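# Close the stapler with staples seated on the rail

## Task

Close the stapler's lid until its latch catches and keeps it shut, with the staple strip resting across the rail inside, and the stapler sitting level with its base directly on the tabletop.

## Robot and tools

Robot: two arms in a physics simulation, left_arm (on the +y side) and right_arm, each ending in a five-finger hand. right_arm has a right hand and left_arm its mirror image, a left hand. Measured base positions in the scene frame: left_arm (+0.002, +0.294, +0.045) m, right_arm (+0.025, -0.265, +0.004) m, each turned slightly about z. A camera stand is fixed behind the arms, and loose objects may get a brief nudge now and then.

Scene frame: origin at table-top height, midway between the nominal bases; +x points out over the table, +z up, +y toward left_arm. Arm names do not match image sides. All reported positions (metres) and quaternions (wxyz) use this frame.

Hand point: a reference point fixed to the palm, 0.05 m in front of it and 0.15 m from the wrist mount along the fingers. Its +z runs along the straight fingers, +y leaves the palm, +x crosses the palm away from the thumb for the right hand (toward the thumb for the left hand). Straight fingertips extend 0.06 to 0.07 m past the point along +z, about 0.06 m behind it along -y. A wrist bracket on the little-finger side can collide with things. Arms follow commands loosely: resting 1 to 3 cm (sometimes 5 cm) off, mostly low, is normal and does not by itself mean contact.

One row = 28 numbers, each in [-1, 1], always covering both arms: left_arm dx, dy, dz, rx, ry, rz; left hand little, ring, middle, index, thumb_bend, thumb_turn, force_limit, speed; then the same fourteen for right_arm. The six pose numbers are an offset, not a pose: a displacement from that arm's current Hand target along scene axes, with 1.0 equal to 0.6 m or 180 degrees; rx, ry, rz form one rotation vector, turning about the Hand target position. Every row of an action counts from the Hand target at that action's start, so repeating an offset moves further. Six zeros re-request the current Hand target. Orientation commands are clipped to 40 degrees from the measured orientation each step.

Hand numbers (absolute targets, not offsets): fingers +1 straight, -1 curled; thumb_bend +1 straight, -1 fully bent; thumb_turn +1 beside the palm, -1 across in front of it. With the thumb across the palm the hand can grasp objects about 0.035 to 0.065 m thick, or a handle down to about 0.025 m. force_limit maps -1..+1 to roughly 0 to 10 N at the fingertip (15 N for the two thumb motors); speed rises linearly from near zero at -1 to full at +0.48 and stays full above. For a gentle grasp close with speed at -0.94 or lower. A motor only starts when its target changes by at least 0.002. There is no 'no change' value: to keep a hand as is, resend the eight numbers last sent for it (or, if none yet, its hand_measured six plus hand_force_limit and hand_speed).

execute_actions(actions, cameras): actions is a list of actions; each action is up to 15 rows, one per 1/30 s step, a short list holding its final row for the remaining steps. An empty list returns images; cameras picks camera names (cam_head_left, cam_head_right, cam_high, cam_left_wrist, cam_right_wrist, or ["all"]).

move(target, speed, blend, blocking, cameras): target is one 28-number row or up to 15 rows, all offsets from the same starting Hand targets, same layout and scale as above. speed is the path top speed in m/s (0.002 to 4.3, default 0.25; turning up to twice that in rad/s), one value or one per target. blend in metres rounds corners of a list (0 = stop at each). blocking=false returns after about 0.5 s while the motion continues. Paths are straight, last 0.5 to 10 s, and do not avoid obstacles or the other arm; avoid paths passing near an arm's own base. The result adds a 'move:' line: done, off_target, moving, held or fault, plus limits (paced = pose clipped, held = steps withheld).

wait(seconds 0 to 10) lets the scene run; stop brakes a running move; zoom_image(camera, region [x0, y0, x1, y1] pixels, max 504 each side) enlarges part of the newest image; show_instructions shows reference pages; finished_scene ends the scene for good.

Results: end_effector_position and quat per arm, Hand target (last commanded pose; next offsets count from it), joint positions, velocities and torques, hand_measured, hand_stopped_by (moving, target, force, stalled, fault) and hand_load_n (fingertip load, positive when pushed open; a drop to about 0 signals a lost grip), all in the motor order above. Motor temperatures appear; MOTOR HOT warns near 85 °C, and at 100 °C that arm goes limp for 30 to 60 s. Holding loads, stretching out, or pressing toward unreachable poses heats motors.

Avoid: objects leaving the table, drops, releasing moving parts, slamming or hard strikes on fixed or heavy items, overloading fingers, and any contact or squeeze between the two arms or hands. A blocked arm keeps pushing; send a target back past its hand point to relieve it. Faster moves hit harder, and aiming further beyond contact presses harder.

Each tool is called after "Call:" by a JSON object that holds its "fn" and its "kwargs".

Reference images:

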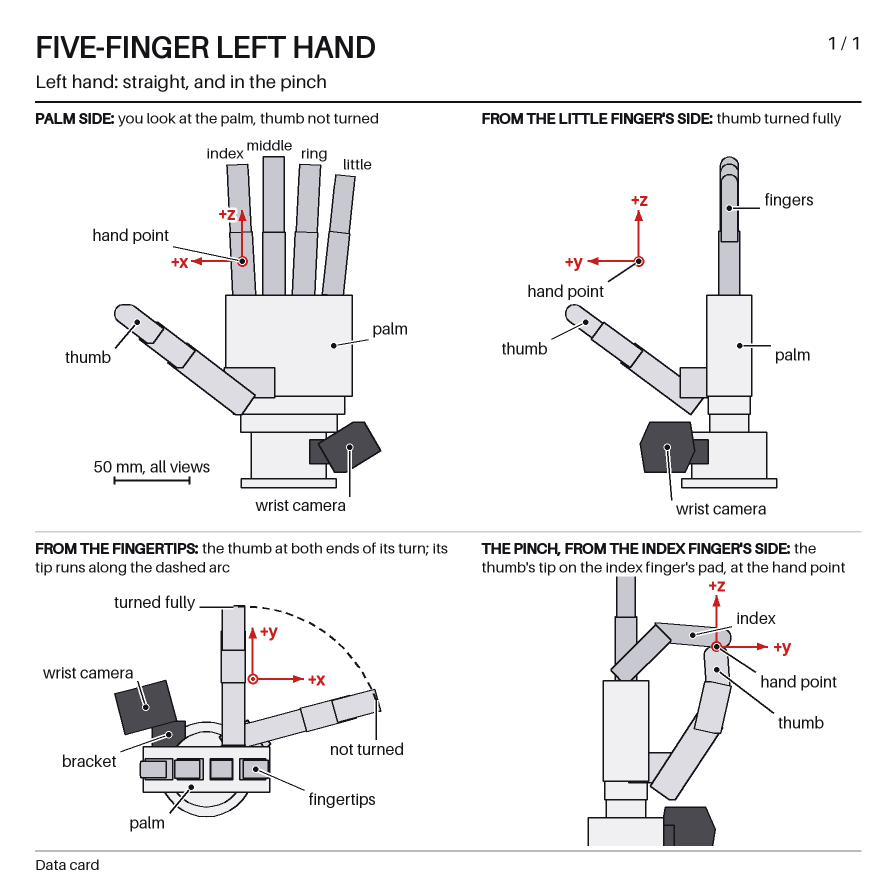

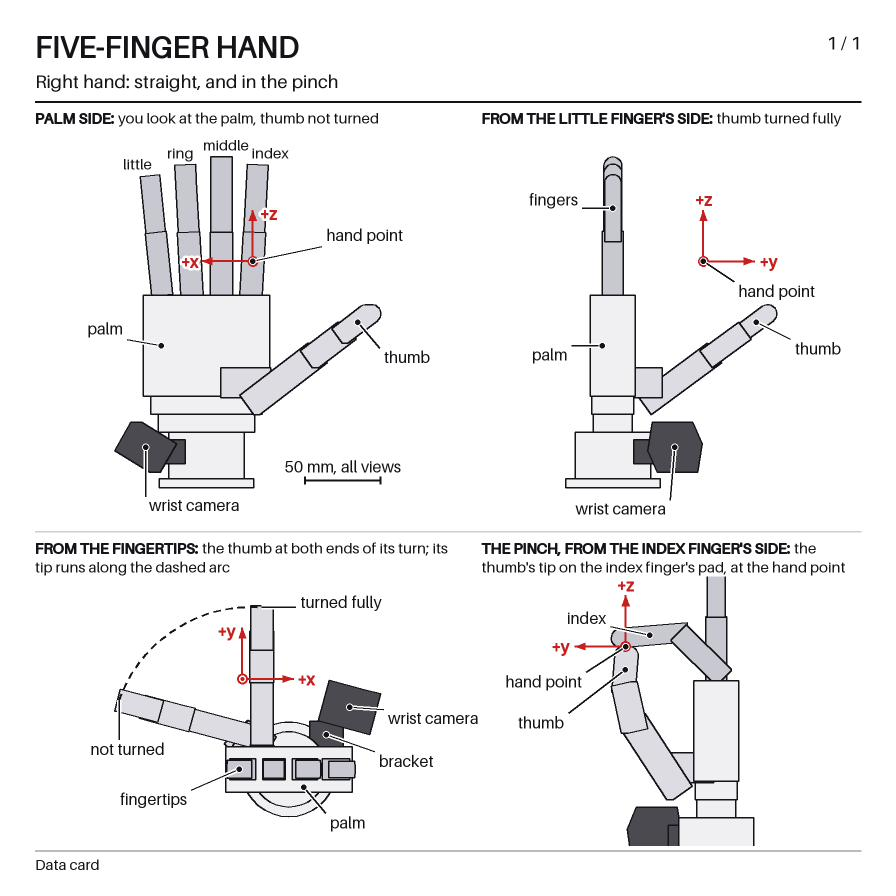

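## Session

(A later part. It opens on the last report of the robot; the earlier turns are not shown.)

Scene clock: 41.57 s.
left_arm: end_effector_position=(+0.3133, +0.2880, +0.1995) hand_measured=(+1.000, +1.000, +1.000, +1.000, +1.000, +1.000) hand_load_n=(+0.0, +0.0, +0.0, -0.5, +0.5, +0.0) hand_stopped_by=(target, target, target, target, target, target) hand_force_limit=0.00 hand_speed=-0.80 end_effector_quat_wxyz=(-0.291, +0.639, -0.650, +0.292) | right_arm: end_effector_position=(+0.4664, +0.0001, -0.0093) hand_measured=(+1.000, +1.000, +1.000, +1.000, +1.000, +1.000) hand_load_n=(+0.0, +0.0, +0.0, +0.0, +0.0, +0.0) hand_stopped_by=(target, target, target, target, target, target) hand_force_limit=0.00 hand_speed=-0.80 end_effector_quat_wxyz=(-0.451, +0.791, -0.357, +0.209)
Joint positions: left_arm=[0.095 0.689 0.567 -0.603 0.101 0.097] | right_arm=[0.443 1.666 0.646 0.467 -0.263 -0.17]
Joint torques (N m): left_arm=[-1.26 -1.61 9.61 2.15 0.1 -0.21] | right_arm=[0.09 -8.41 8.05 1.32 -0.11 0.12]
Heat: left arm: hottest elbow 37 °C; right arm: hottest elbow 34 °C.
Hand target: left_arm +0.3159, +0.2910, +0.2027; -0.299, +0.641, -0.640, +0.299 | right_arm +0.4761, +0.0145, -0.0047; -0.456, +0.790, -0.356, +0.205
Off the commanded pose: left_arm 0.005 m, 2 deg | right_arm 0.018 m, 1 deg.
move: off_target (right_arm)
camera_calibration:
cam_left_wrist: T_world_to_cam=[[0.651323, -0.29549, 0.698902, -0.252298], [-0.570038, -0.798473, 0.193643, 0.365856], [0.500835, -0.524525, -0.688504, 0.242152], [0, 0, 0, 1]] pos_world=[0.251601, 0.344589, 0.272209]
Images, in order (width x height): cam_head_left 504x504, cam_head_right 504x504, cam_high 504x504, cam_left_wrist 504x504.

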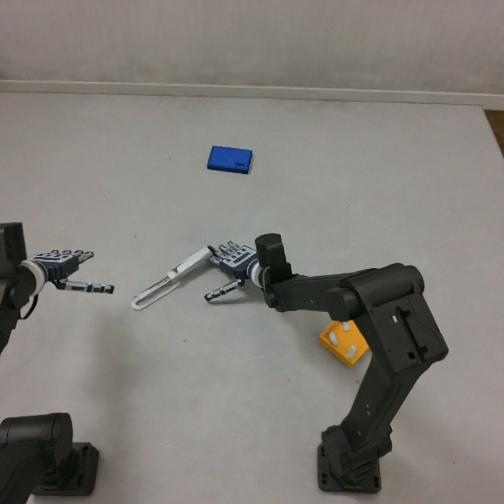

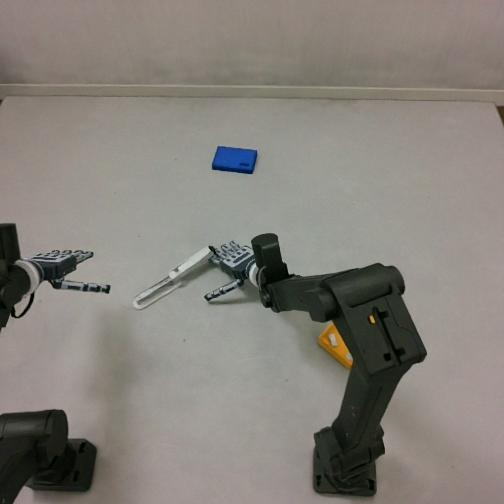

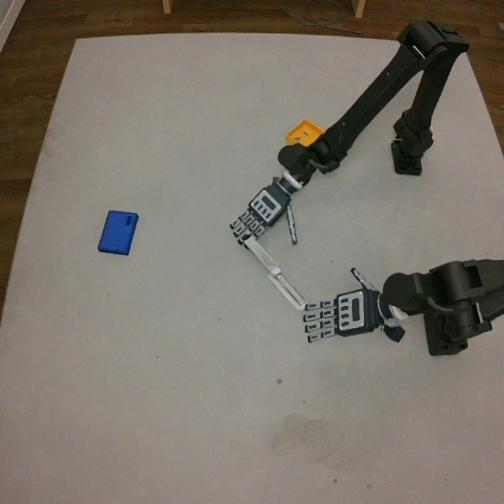

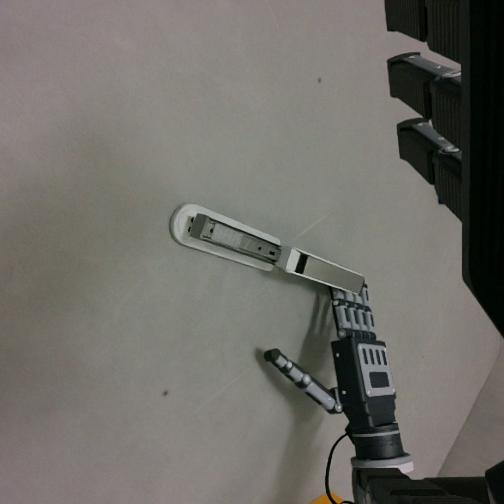

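Call:
{"fn": "move", "kwargs": {"target": [0, 0, 0, 0, 0, 0, 1, 1, 1, 1, 1, 1, 0, -0.8, 0.002, 0.0107, 0.0483, 0.0369, -0.0416, 0, 1, 1, 1, 1, 1, 1, 0, -0.8], "speed": 0.06, "cameras": ["cam_head_left", "cam_head_right", "cam_high", "cam_left_wrist"]}}

Call:
{"fn": "zoom_image", "kwargs": {"camera": "cam_left_wrist", "region": [150, 170, 420, 440]}}

Call:
{"fn": "zoom_image", "kwargs": {"camera": "cam_high", "region": [210, 190, 340, 320]}}

Scene clock: 45.57 s.
left_arm: end_effector_position=(+0.3133, +0.2880, +0.1995) hand_measured=(+1.000, +1.000, +1.000, +1.000, +1.000, +1.000) hand_load_n=(+0.0, +0.0, -0.5, +0.0, +0.0, +0.0) hand_stopped_by=(target, target, target, target, target, target) hand_force_limit=0.00 hand_speed=-0.80 end_effector_quat_wxyz=(-0.291, +0.639, -0.650, +0.292) | right_arm: end_effector_position=(+0.4813, +0.0138, +0.0213) hand_measured=(+1.000, +1.000, +1.000, +1.000, +1.000, +1.000) hand_load_n=(+0.0, +0.0, +0.0, +0.0, +0.0, -0.5) hand_stopped_by=(target, target, target, target, target, target) hand_force_limit=0.00 hand_speed=-0.80 end_effector_quat_wxyz=(-0.514, +0.751, -0.339, +0.239)
Joint positions: left_arm=[0.095 0.689 0.567 -0.603 0.101 0.097] | right_arm=[0.443 1.666 0.62 0.663 -0.285 -0.124]
Joint torques (N m): left_arm=[-0.85 -1.67 9.58 2.24 0.11 -0.21] | right_arm=[-0.32 -9.47 4.71 3.04 -0.3 0.14]
Heat: left arm: hottest elbow 38 °C; right arm: hottest elbow 34 °C.
Hand target: left_arm +0.3159, +0.2910, +0.2027; -0.299, +0.641, -0.640, +0.299 | right_arm +0.4773, +0.0209, +0.0243; -0.523, +0.747, -0.336, +0.235
Off the commanded pose: left_arm 0.005 m, 2 deg | right_arm 0.009 m, 1 deg.
move: done
camera_calibration:
cam_left_wrist: T_world_to_cam=[[0.651323, -0.29549, 0.698902, -0.252298], [-0.570038, -0.798473, 0.193643, 0.365856], [0.500835, -0.524525, -0.688504, 0.242152], [0, 0, 0, 1]] pos_world=[0.251601, 0.344589, 0.272209]
Images, in order (width x height): cam_head_left 504x504, cam_head_right 504x504, cam_high 504x504, cam_left_wrist 504x504.

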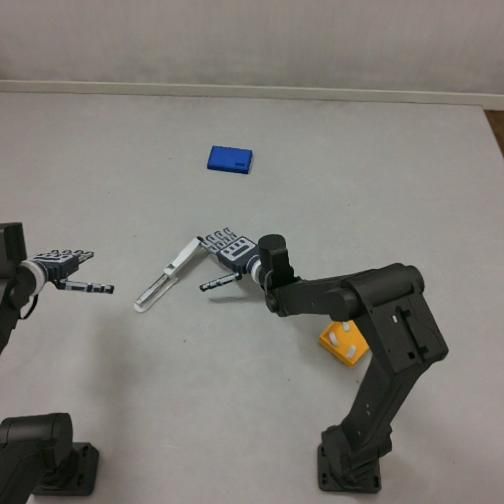

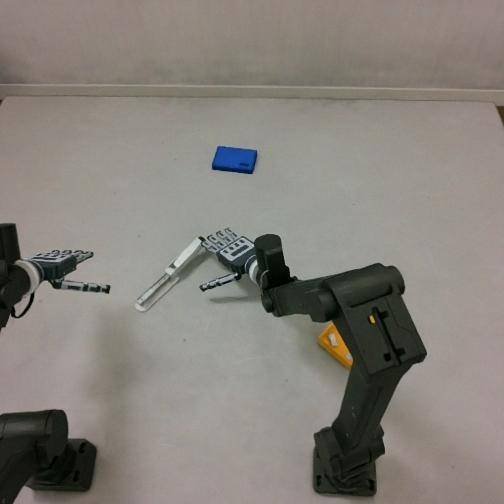

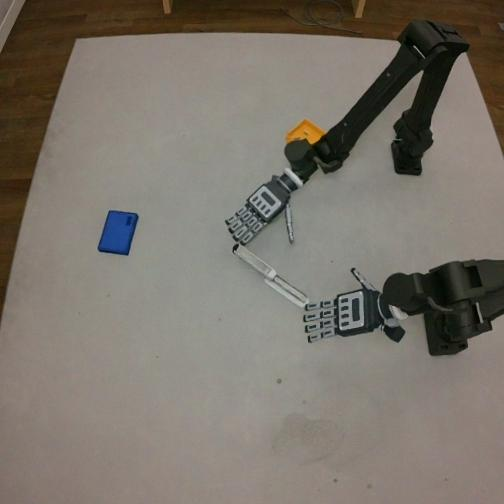

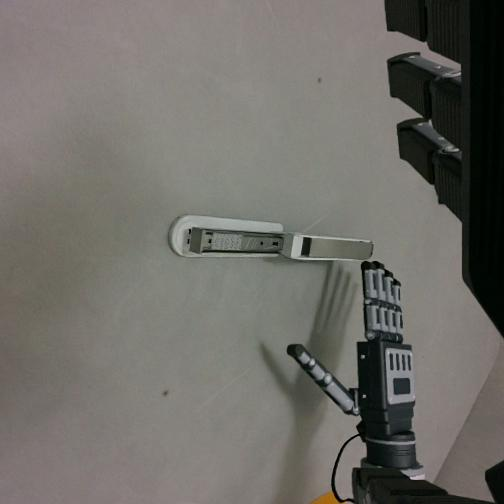

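Scaled by 1.867 from the camera's 504x504 image, which has a finer 720x720 frame.

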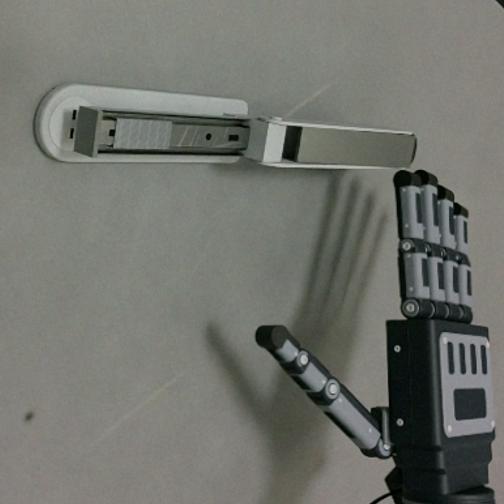

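Scaled by 3.877 from the camera's 504x504 image, which has a finer 720x720 frame.

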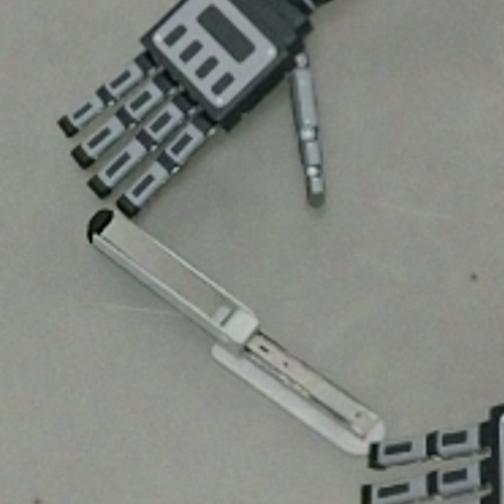

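Call:
{"fn": "move", "kwargs": {"target": [[0, 0, 0, 0, 0, 0, 1, 1, 1, 1, 1, 1, 0, -0.8, -0.067, -0.075, 0.03, 0, 0, 0, 1, 1, 1, 1, 1, 1, 0, 0], [0, 0, 0, 0, 0, 0, 1, 1, 1, 1, 1, 1, 0, -0.8, -0.03, -0.04, 0.21, 0.03, -0.028, 0.033, 1, 1, 1, 1, 1, 1, 0, 0], [0, 0, 0, 0, 0, 0, 1, 1, 1, 1, 1, 1, 0, -0.8, 0.0, 0.0, 0.225, 0.0614, -0.0565, 0.0659, 1, 1, 1, 1, 1, 1, 0, 0]], "speed": [0.15, 0.25, 0.25], "blend": [0.02, 0.02, 0], "cameras": ["all"]}}

Scene clock: 51.70 s.
left_arm: end_effector_position=(+0.3133, +0.2880, +0.1995) hand_measured=(+1.000, +1.000, +1.000, +1.000, +1.000, +1.000) hand_load_n=(+0.0, +0.0, +0.0, +0.0, -0.5, +0.0) hand_stopped_by=(target, target, target, target, target, target) hand_force_limit=0.00 hand_speed=-0.80 end_effector_quat_wxyz=(-0.291, +0.639, -0.650, +0.292) | right_arm: end_effector_position=(+0.4542, +0.0212, +0.1389) hand_measured=(+1.000, +1.000, +1.000, +1.000, +1.000, +1.000) hand_load_n=(+0.0, -0.5, +0.0, +0.0, +0.0, -0.5) hand_stopped_by=(target, target, target, target, target, target) hand_force_limit=0.00 hand_speed=0.00 end_effector_quat_wxyz=(-0.629, +0.715, -0.235, +0.196)
Joint positions: left_arm=[0.095 0.689 0.567 -0.603 0.101 0.097] | right_arm=[0.365 1.434 0.599 0.671 -0.618 -0.08]
Joint torques (N m): left_arm=[-0.73 -1.49 9.52 2.37 0.15 -0.18] | right_arm=[-2.14 -6.89 9.55 2.89 -0.29 0.1]
Heat: left arm: hottest elbow 38 °C; right arm: hottest elbow 34 °C.
Hand target: left_arm +0.3159, +0.2910, +0.2027; -0.299, +0.641, -0.640, +0.299 | right_arm +0.4773, +0.0209, +0.1592; -0.641, +0.701, -0.231, +0.212
Off the commanded pose: left_arm 0.005 m, 2 deg | right_arm 0.031 m, 3 deg.
move: off_target (right_arm)
camera_calibration:
cam_left_wrist: T_world_to_cam=[[0.651323, -0.29549, 0.698902, -0.252298], [-0.570038, -0.798473, 0.193643, 0.365856], [0.500835, -0.524525, -0.688504, 0.242152], [0, 0, 0, 1]] pos_world=[0.251601, 0.344589, 0.272209]
cam_right_wrist: T_world_to_cam=[[0.101569, -0.227391, -0.968492, 0.0985981], [-0.993599, 0.0251997, -0.110119, 0.464048], [0.0494457, 0.973477, -0.223376, 0.0994749], [0, 0, 0, 1]] pos_world=[0.446144, -0.08611, 0.168812]

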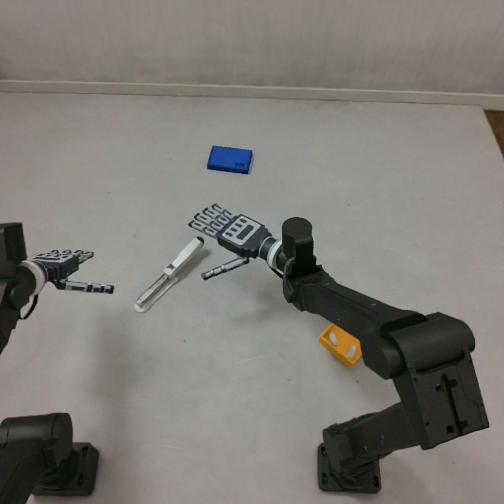

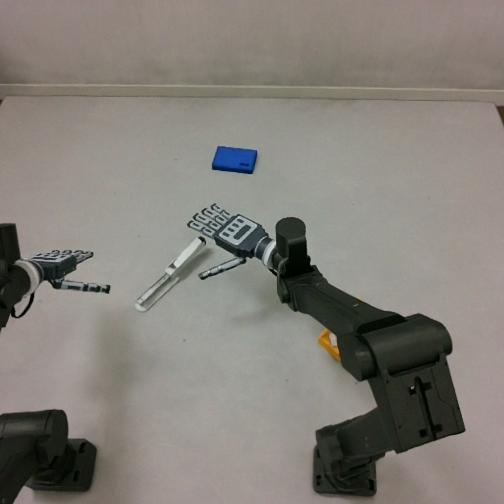

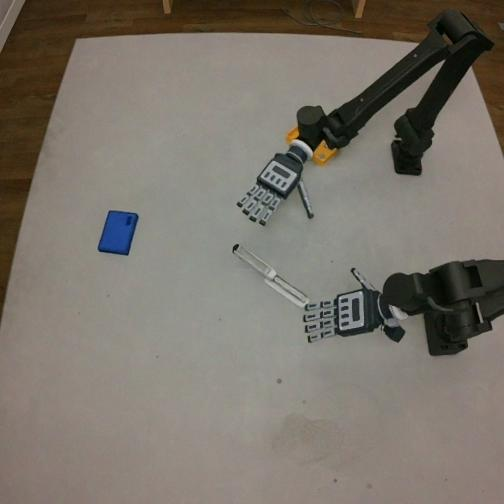

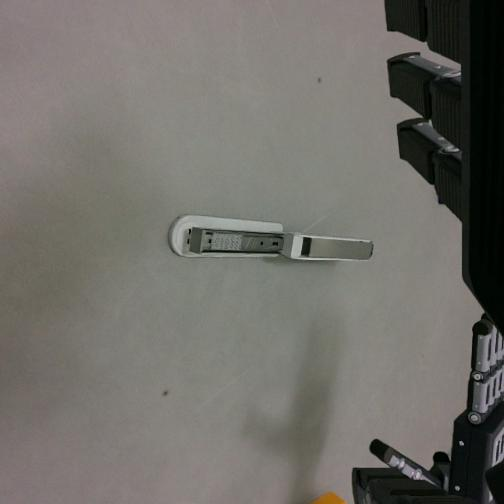

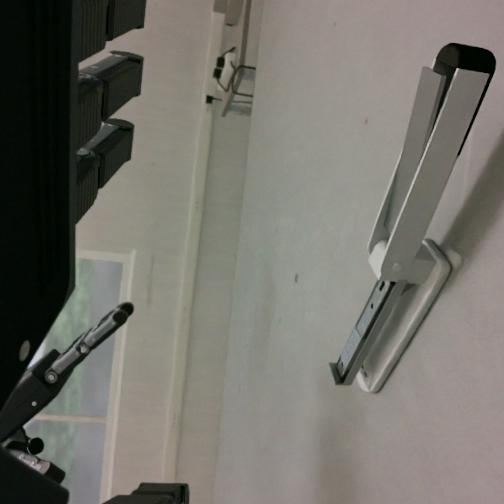

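Call:
{"fn": "move", "kwargs": {"target": [0, 0, 0, 0, 0, 0, 1, 1, 1, 1, 1, 1, 0, -0.8, 0.1125, 0.1175, -0.0353, 0.012, -0.008, 0.0111, 1, 1, 0.3, 0.3, 0.25, -1, 0, 0], "speed": 0.2, "cameras": ["all"]}}

Call:
{"fn": "zoom_image", "kwargs": {"camera": "cam_high", "region": [180, 180, 330, 330]}}

Call:
{"fn": "zoom_image", "kwargs": {"camera": "cam_head_left", "region": [120, 190, 270, 330]}}

Scene clock: 54.87 s.
left_arm: end_effector_position=(+0.3133, +0.2880, +0.1995) hand_measured=(+1.000, +1.000, +1.000, +1.000, +1.000, +1.000) hand_load_n=(+0.0, +0.0, +0.0, +0.0, +0.0, +0.0) hand_stopped_by=(target, target, target, target, target, target) hand_force_limit=0.00 hand_speed=-0.80 end_effector_quat_wxyz=(-0.291, +0.639, -0.650, +0.292) | right_arm: end_effector_position=(+0.5295, +0.0808, +0.1233) hand_measured=(+1.000, +1.000, +0.300, +0.300, +0.250, -1.000) hand_load_n=(+0.0, +0.0, +0.0, +0.0, +0.0, +0.0) hand_stopped_by=(target, target, target, target, target, target) hand_force_limit=0.00 hand_speed=0.00 end_effector_quat_wxyz=(+0.648, -0.701, +0.223, -0.198)
Joint positions: left_arm=[0.095 0.689 0.567 -0.603 0.101 0.097] | right_arm=[0.427 1.705 0.824 0.782 -0.576 -0.042]
Joint torques (N m): left_arm=[-1.32 -1.79 9.65 2.19 0.13 -0.2] | right_arm=[-0.26 -10.05 9.22 2.91 -0.05 0.11]
Heat: left arm: hottest elbow 38 °C; right arm: hottest elbow 35 °C.
Hand target: left_arm +0.3159, +0.2910, +0.2027; -0.299, +0.641, -0.640, +0.299 | right_arm +0.5448, +0.0914, +0.1381; +0.661, -0.689, +0.215, -0.205
Off the commanded pose: left_arm 0.005 m, 2 deg | right_arm 0.024 m, 2 deg.
move: off_target (right_arm)
camera_calibration:
cam_left_wrist: T_world_to_cam=[[0.651323, -0.29549, 0.698902, -0.252298], [-0.570038, -0.798473, 0.193643, 0.365856], [0.500835, -0.524525, -0.688504, 0.242152], [0, 0, 0, 1]] pos_world=[0.251601, 0.344589, 0.272209]
cam_right_wrist: T_world_to_cam=[[0.136639, -0.187146, -0.972783, 0.0681779], [-0.989783, 0.0145963, -0.141835, 0.538369], [0.040743, 0.982224, -0.18324, 0.0332282], [0, 0, 0, 1]] pos_world=[0.522199, -0.0277365, 0.148771]

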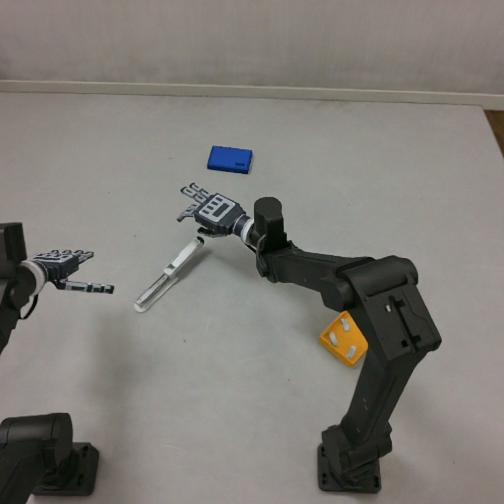

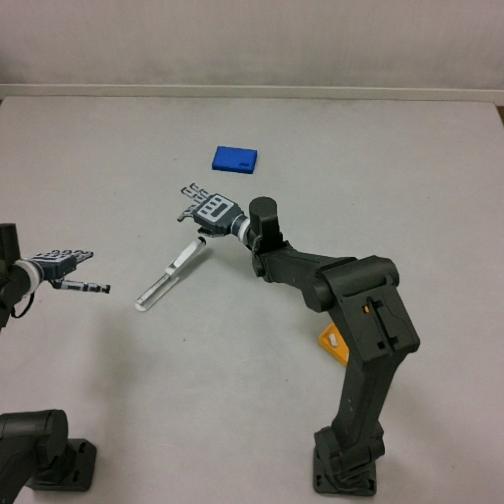

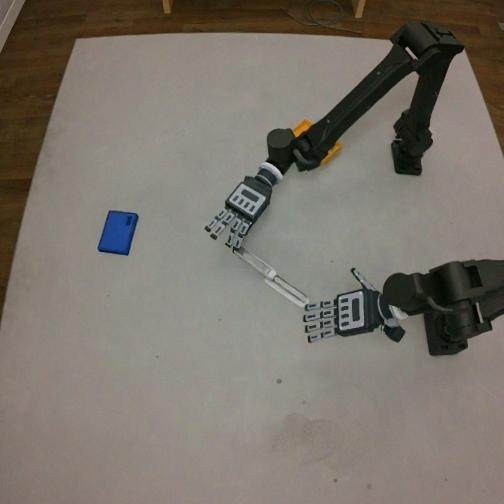

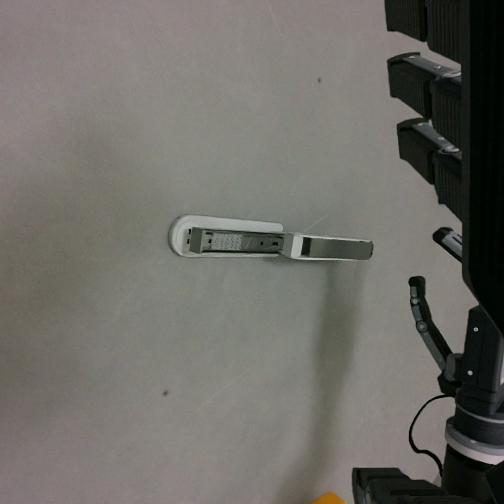

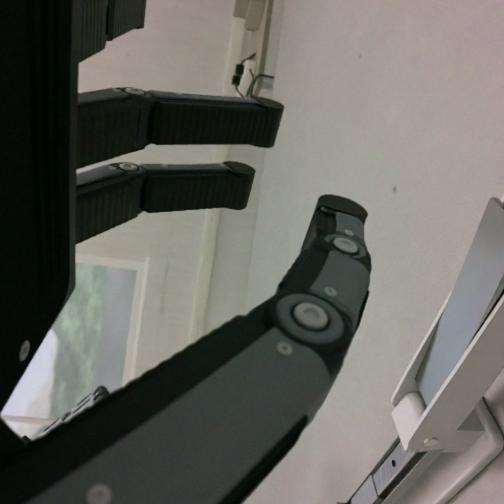

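Scaled by 3.360 from the camera's 504x504 image, which has a finer 720x720 frame.

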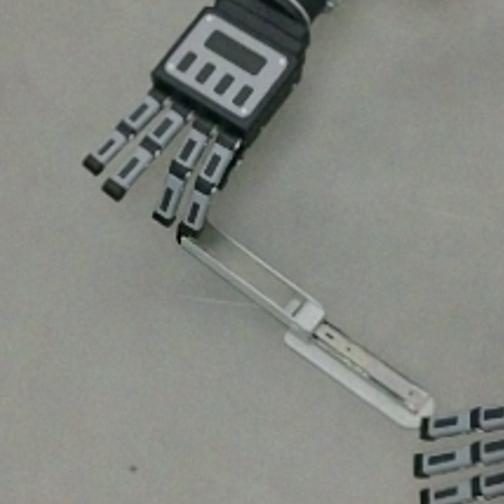

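Scaled by 3.360 from the camera's 504x504 image, which has a finer 720x720 frame.

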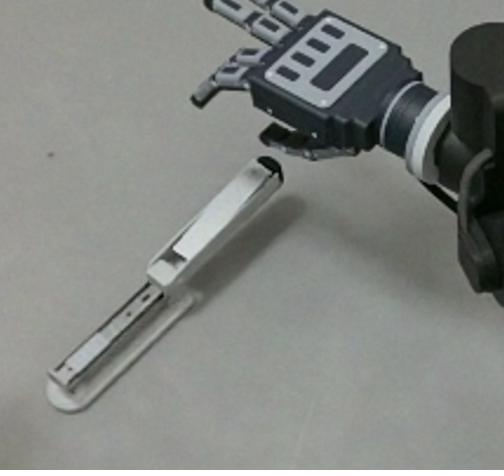

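Call:
{"fn": "zoom_image", "kwargs": {"camera": "cam_left_wrist", "region": [330, 200, 504, 374]}}

Call:
{"fn": "zoom_image", "kwargs": {"camera": "cam_head_right", "region": [120, 160, 270, 310]}}

Scaled by 2.897 from the camera's 504x504 image, which has a finer 720x720 frame.

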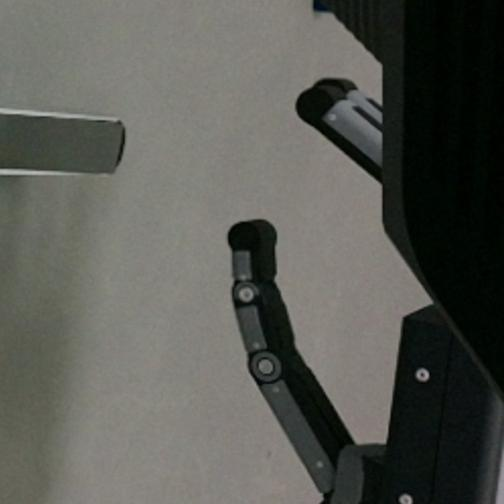

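Scaled by 3.360 from the camera's 504x504 image, which has a finer 720x720 frame.

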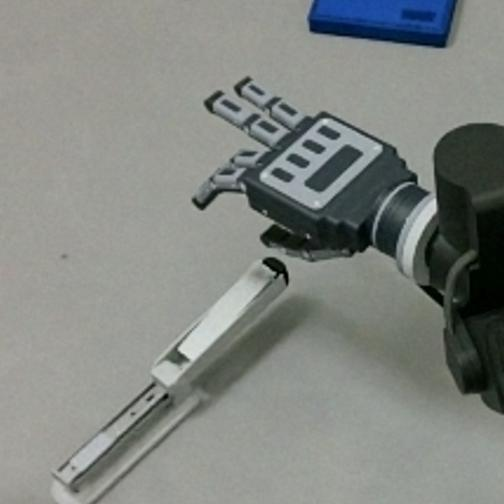

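Call:
{"fn": "move", "kwargs": {"target": [0, 0, 0, 0, 0, 0, 1, 1, 1, 1, 1, 1, 0, -0.8, -0.0168, 0.0043, -0.0722, 0, 0, 0, 1, 1, 0.3, 0.3, 0.25, -1, 0, 0], "speed": 0.1, "cameras": ["all"]}}

Call:
{"fn": "zoom_image", "kwargs": {"camera": "cam_left_wrist", "region": [300, 180, 474, 354]}}

Call:
{"fn": "zoom_image", "kwargs": {"camera": "cam_head_left", "region": [120, 190, 270, 330]}}

Call:
{"fn": "zoom_image", "kwargs": {"camera": "cam_high", "region": [190, 190, 320, 320]}}

Scene clock: 57.80 s.
left_arm: end_effector_position=(+0.3133, +0.2880, +0.1995) hand_measured=(+1.000, +1.000, +1.000, +1.000, +1.000, +1.000) hand_load_n=(+0.0, +0.0, +0.0, +0.0, +0.0, +0.0) hand_stopped_by=(target, target, target, target, target, target) hand_force_limit=0.00 hand_speed=-0.80 end_effector_quat_wxyz=(-0.291, +0.639, -0.650, +0.292) | right_arm: end_effector_position=(+0.5394, +0.0837, +0.0989) hand_measured=(+1.000, +1.000, +0.300, +0.300, +0.250, -1.000) hand_load_n=(+0.0, +0.0, +0.0, -0.5, +0.0, +0.0) hand_stopped_by=(target, target, target, target, target, target) hand_force_limit=0.00 hand_speed=0.00 end_effector_quat_wxyz=(+0.656, -0.691, +0.216, -0.213)
Joint positions: left_arm=[0.095 0.689 0.567 -0.603 0.101 0.097] | right_arm=[0.428 1.797 0.826 0.914 -0.562 -0.042]
Joint torques (N m): left_arm=[-1.03 -1.96 9.74 2.29 0.12 -0.22] | right_arm=[0.09 -10.87 5.72 2.93 -0.03 0.11]
Heat: left arm: hottest elbow 39 °C; right arm: hottest elbow 35 °C.
Hand target: left_arm +0.3159, +0.2910, +0.2027; -0.299, +0.641, -0.640, +0.299 | right_arm +0.5347, +0.0940, +0.0948; +0.661, -0.689, +0.215, -0.205
Off the commanded pose: left_arm 0.005 m, 2 deg | right_arm 0.012 m, 1 deg.
move: off_target (right_arm)
camera_calibration:
cam_left_wrist: T_world_to_cam=[[0.651323, -0.29549, 0.698902, -0.252298], [-0.570038, -0.798473, 0.193643, 0.365856], [0.500835, -0.524525, -0.688504, 0.242152], [0, 0, 0, 1]] pos_world=[0.251601, 0.344589, 0.272209]
cam_right_wrist: T_world_to_cam=[[0.171392, -0.174636, -0.969602, 0.0235475], [-0.983409, 0.0290347, -0.179062, 0.543781], [0.0594227, 0.984205, -0.166762, 0.0135651], [0, 0, 0, 1]] pos_world=[0.529918, -0.0250272, 0.122464]

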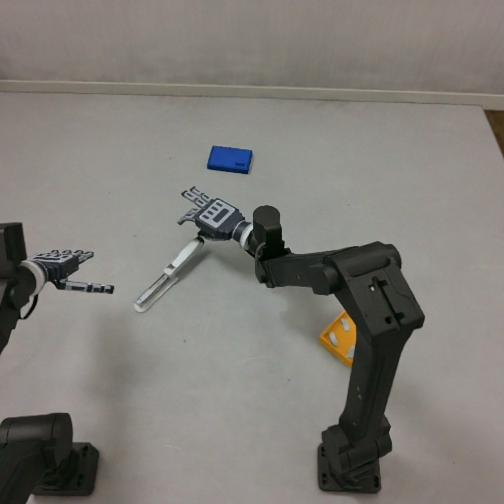

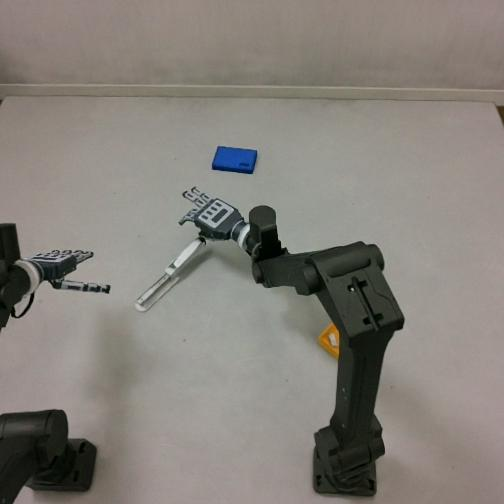

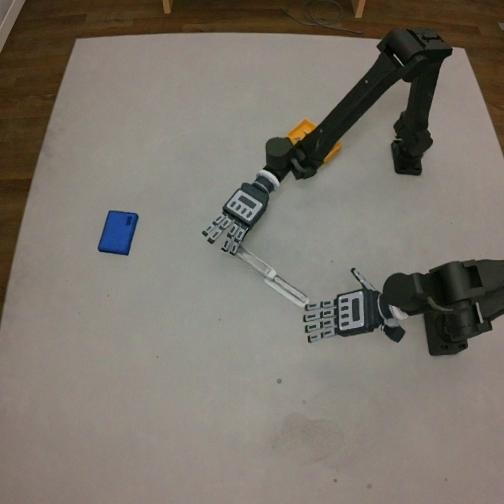

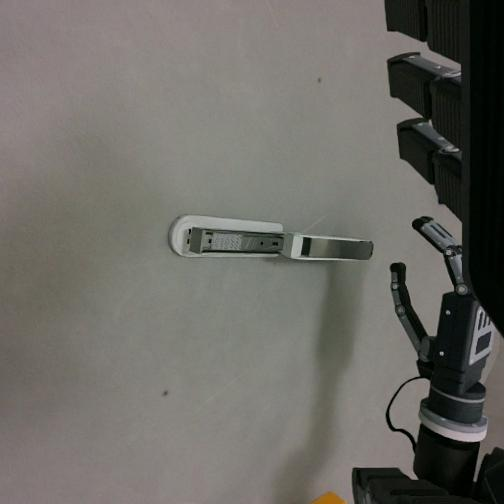

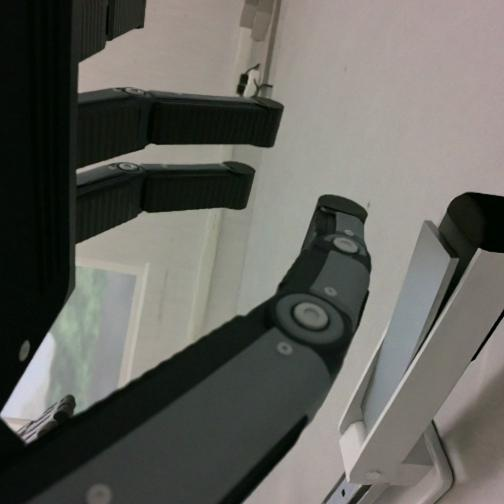

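Scaled by 2.897 from the camera's 504x504 image, which has a finer 720x720 frame.

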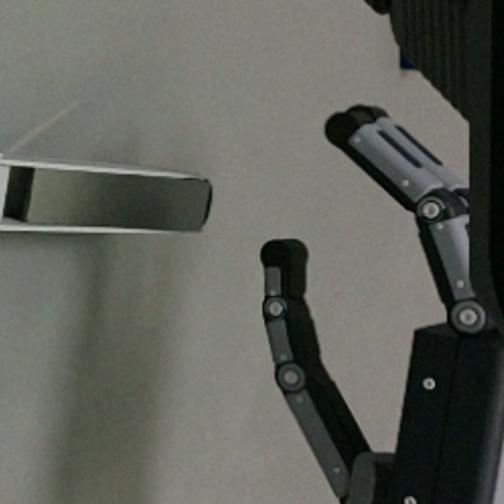

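Scaled by 3.360 from the camera's 504x504 image, which has a finer 720x720 frame.

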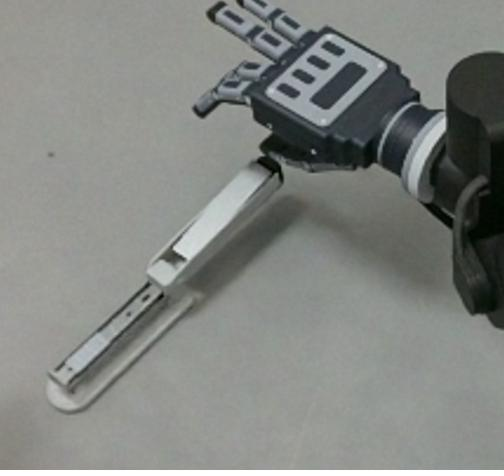

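Scaled by 3.877 from the camera's 504x504 image, which has a finer 720x720 frame.

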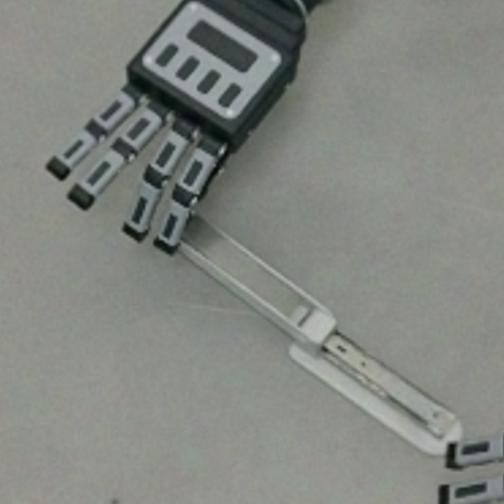

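Call:
{"fn": "zoom_image", "kwargs": {"camera": "cam_right_wrist", "region": [304, 170, 504, 370]}}

Scaled by 2.520 from the camera's 504x504 image, which has a finer 720x720 frame.

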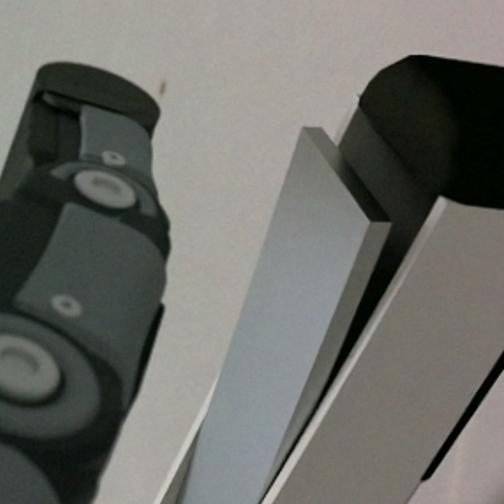

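Call:
{"fn": "move", "kwargs": {"target": [0, 0, 0, 0, 0, 0, 1, 1, 1, 1, 1, 1, 0, -0.8, -0.0372, 0.0058, -0.0563, 0, 0, 0.0111, 1, 1, 0.3, 0.3, 0.25, -1, 0, 0], "speed": 0.08, "cameras": ["cam_head_left", "cam_high", "cam_left_wrist", "cam_right_wrist"]}}

Call:
{"fn": "zoom_image", "kwargs": {"camera": "cam_left_wrist", "region": [280, 180, 454, 354]}}

Call:
{"fn": "zoom_image", "kwargs": {"camera": "cam_high", "region": [190, 190, 320, 320]}}

Scene clock: 60.80 s.
left_arm: end_effector_position=(+0.3133, +0.2880, +0.1995) hand_measured=(+1.000, +1.000, +1.000, +1.000, +1.000, +1.000) hand_load_n=(+0.0, +0.0, +0.0, +0.0, +0.0, -0.5) hand_stopped_by=(target, target, target, target, target, target) hand_force_limit=0.00 hand_speed=-0.80 end_effector_quat_wxyz=(-0.291, +0.639, -0.650, +0.292) | right_arm: end_effector_position=(+0.5203, +0.0889, +0.0677) hand_measured=(+1.000, +1.000, +0.300, +0.300, +0.250, -1.000) hand_load_n=(+0.0, +0.0, +0.0, +0.0, +0.0, +0.0) hand_stopped_by=(target, target, target, target, target, target) hand_force_limit=0.00 hand_speed=0.00 end_effector_quat_wxyz=(+0.661, -0.693, +0.204, -0.205)
Joint positions: left_arm=[0.095 0.689 0.567 -0.603 0.101 0.097] | right_arm=[0.445 1.865 0.785 1.029 -0.576 -0.042]
Joint torques (N m): left_arm=[-1.03 -2.02 9.59 2.43 0.13 -0.2] | right_arm=[0.03 -10.81 4.62 2.89 -0.23 0.09]
Heat: left arm: hottest elbow 39 °C; right arm: hottest elbow 35 °C.
Hand target: left_arm +0.3159, +0.2910, +0.2027; -0.299, +0.641, -0.640, +0.299 | right_arm +0.5124, +0.0975, +0.0610; +0.664, -0.693, +0.203, -0.194
Off the commanded pose: left_arm 0.005 m, 2 deg | right_arm 0.013 m, 1 deg.
move: off_target (right_arm)
camera_calibration:
cam_left_wrist: T_world_to_cam=[[0.651323, -0.29549, 0.698902, -0.252298], [-0.570038, -0.798473, 0.193643, 0.365856], [0.500835, -0.524525, -0.688504, 0.242152], [0, 0, 0, 1]] pos_world=[0.251601, 0.344589, 0.272209]
cam_right_wrist: T_world_to_cam=[[0.18127, -0.166471, -0.969241, -0.00846661], [-0.982974, -0.000539363, -0.183746, 0.521977], [0.0300655, 0.986046, -0.163734, 0.0193036], [0, 0, 0, 1]] pos_world=[0.514044, -0.0201622, 0.0908657]
Images, in order (width x height): cam_head_left 504x504, cam_high 504x504, cam_left_wrist 504x504, cam_right_wrist 504x504.

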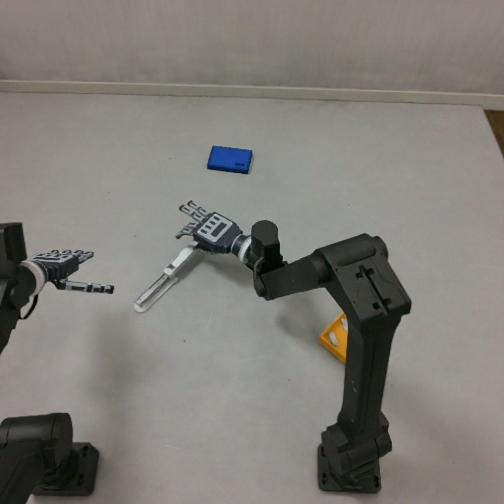

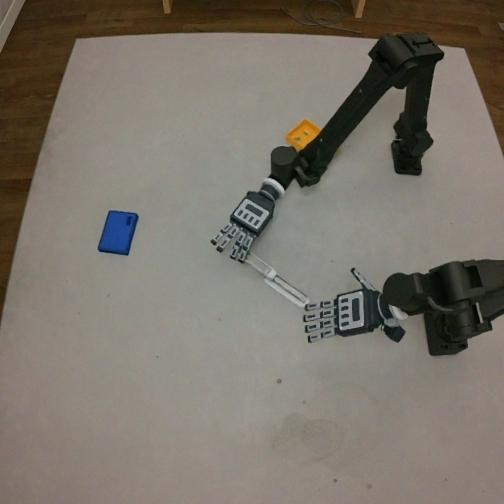

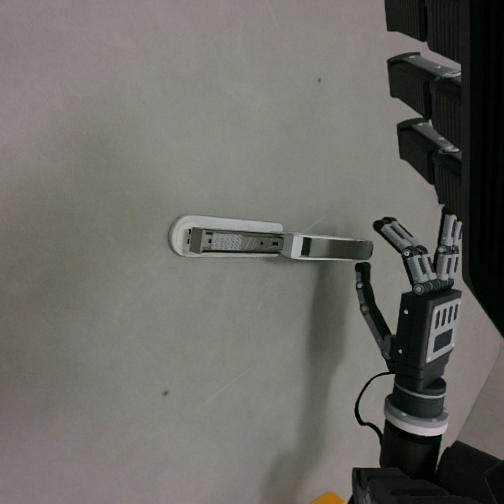

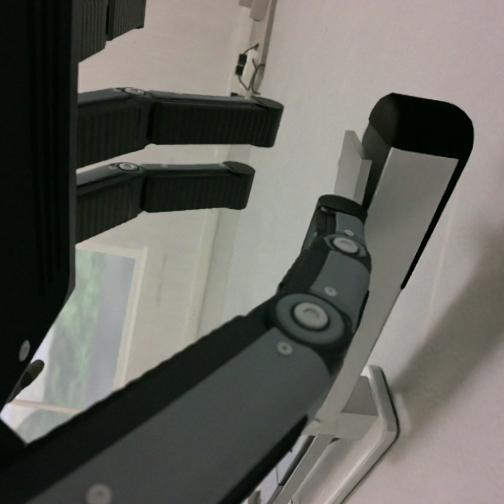

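Scaled by 2.897 from the camera's 504x504 image, which has a finer 720x720 frame.

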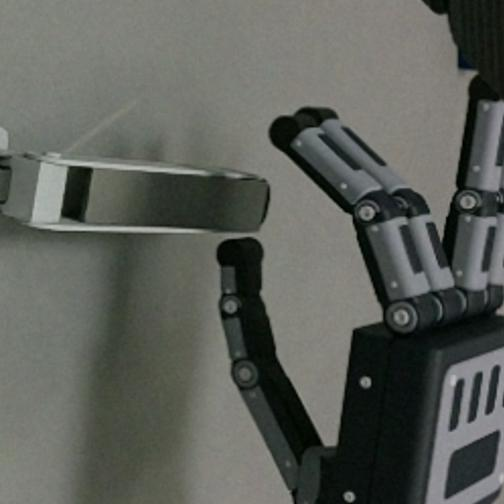

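Scaled by 3.877 from the camera's 504x504 image, which has a finer 720x720 frame.

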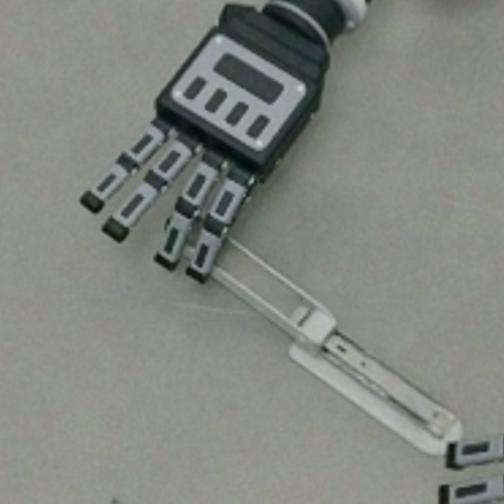

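Call:
{"fn": "move", "kwargs": {"target": [0, 0, 0, 0, 0, 0, 1, 1, 1, 1, 1, 1, 0, -0.8, -0.0032, -0.0017, -0.045, 0, 0, 0, 1, 1, 0.3, 0.3, 0.25, -1, 0, 0], "speed": 0.06, "cameras": ["cam_head_left", "cam_high", "cam_left_wrist", "cam_right_wrist"]}}

Call:
{"fn": "zoom_image", "kwargs": {"camera": "cam_left_wrist", "region": [280, 180, 454, 354]}}

Call:
{"fn": "zoom_image", "kwargs": {"camera": "cam_high", "region": [190, 190, 320, 320]}}

Scene clock: 62.37 s.
left_arm: end_effector_position=(+0.3133, +0.2880, +0.1995) hand_measured=(+1.000, +1.000, +1.000, +1.000, +1.000, +1.000) hand_load_n=(+0.0, -0.5, +0.0, +0.0, +0.0, +0.0) hand_stopped_by=(target, target, target, target, target, target) hand_force_limit=0.00 hand_speed=-0.80 end_effector_quat_wxyz=(-0.291, +0.639, -0.650, +0.292) | right_arm: end_effector_position=(+0.5182, +0.0880, +0.0400) hand_measured=(+1.000, +1.000, +0.300, +0.300, +0.250, -1.000) hand_load_n=(+0.0, +0.0, +0.0, +0.0, +0.0, +0.0) hand_stopped_by=(target, target, target, target, target, target) hand_force_limit=0.00 hand_speed=0.00 end_effector_quat_wxyz=(+0.660, -0.693, +0.205, -0.204)
Joint positions: left_arm=[0.095 0.689 0.567 -0.603 0.101 0.097] | right_arm=[0.445 1.94 0.78 1.107 -0.576 -0.042]
Joint torques (N m): left_arm=[-0.85 -1.55 9.63 2.28 0.12 -0.19] | right_arm=[-0.03 -11.11 4.18 2.93 -0.23 0.09]
Heat: left arm: hottest elbow 39 °C; right arm: hottest elbow 35 °C.
Hand target: left_arm +0.3159, +0.2910, +0.2027; -0.299, +0.641, -0.640, +0.299 | right_arm +0.5105, +0.0964, +0.0340; +0.664, -0.693, +0.203, -0.194
Off the commanded pose: left_arm 0.005 m, 2 deg | right_arm 0.013 m, 1 deg.
move: off_target (right_arm)
camera_calibration:
cam_left_wrist: T_world_to_cam=[[0.651323, -0.29549, 0.698902, -0.252298], [-0.570038, -0.798473, 0.193643, 0.365856], [0.500835, -0.524525, -0.688504, 0.242152], [0, 0, 0, 1]] pos_world=[0.251601, 0.344589, 0.272209]
cam_right_wrist: T_world_to_cam=[[0.179971, -0.166962, -0.969399, -0.0344187], [-0.983231, -0.00103092, -0.182361, 0.514856], [0.0294481, 0.985963, -0.164348, 0.0160722], [0, 0, 0, 1]] pos_world=[0.511944, -0.0210625, 0.063166]
Images, in order (width x height): cam_head_left 504x504, cam_high 504x504, cam_left_wrist 504x504, cam_right_wrist 504x504.

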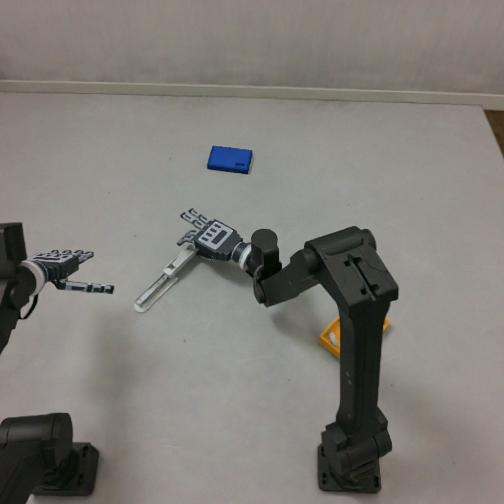

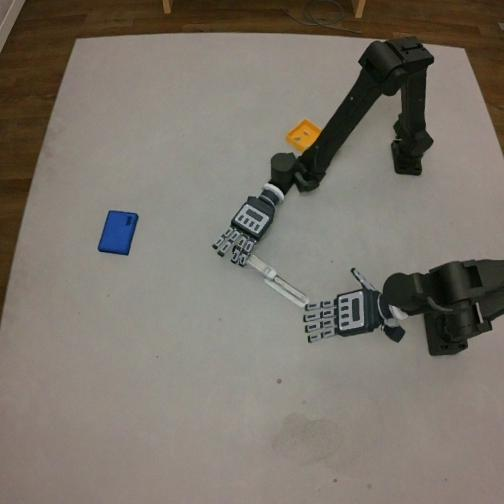

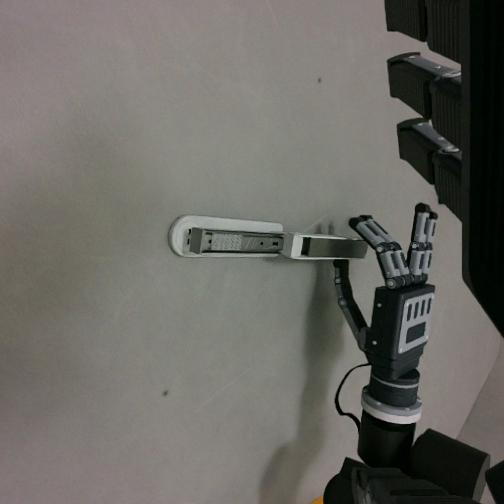

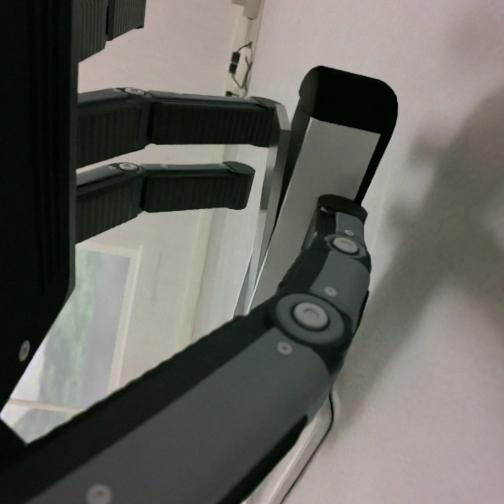

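Scaled by 2.897 from the camera's 504x504 image, which has a finer 720x720 frame.

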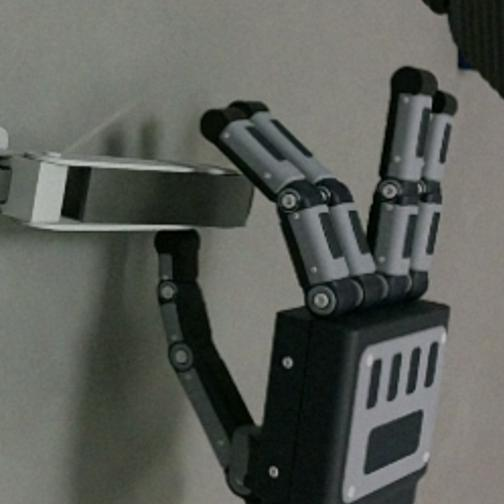

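Scaled by 3.877 from the camera's 504x504 image, which has a finer 720x720 frame.

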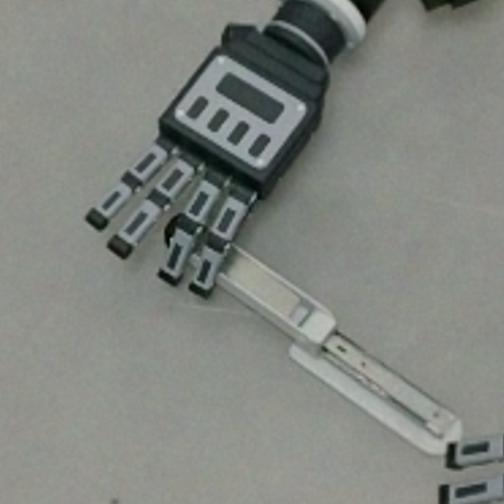

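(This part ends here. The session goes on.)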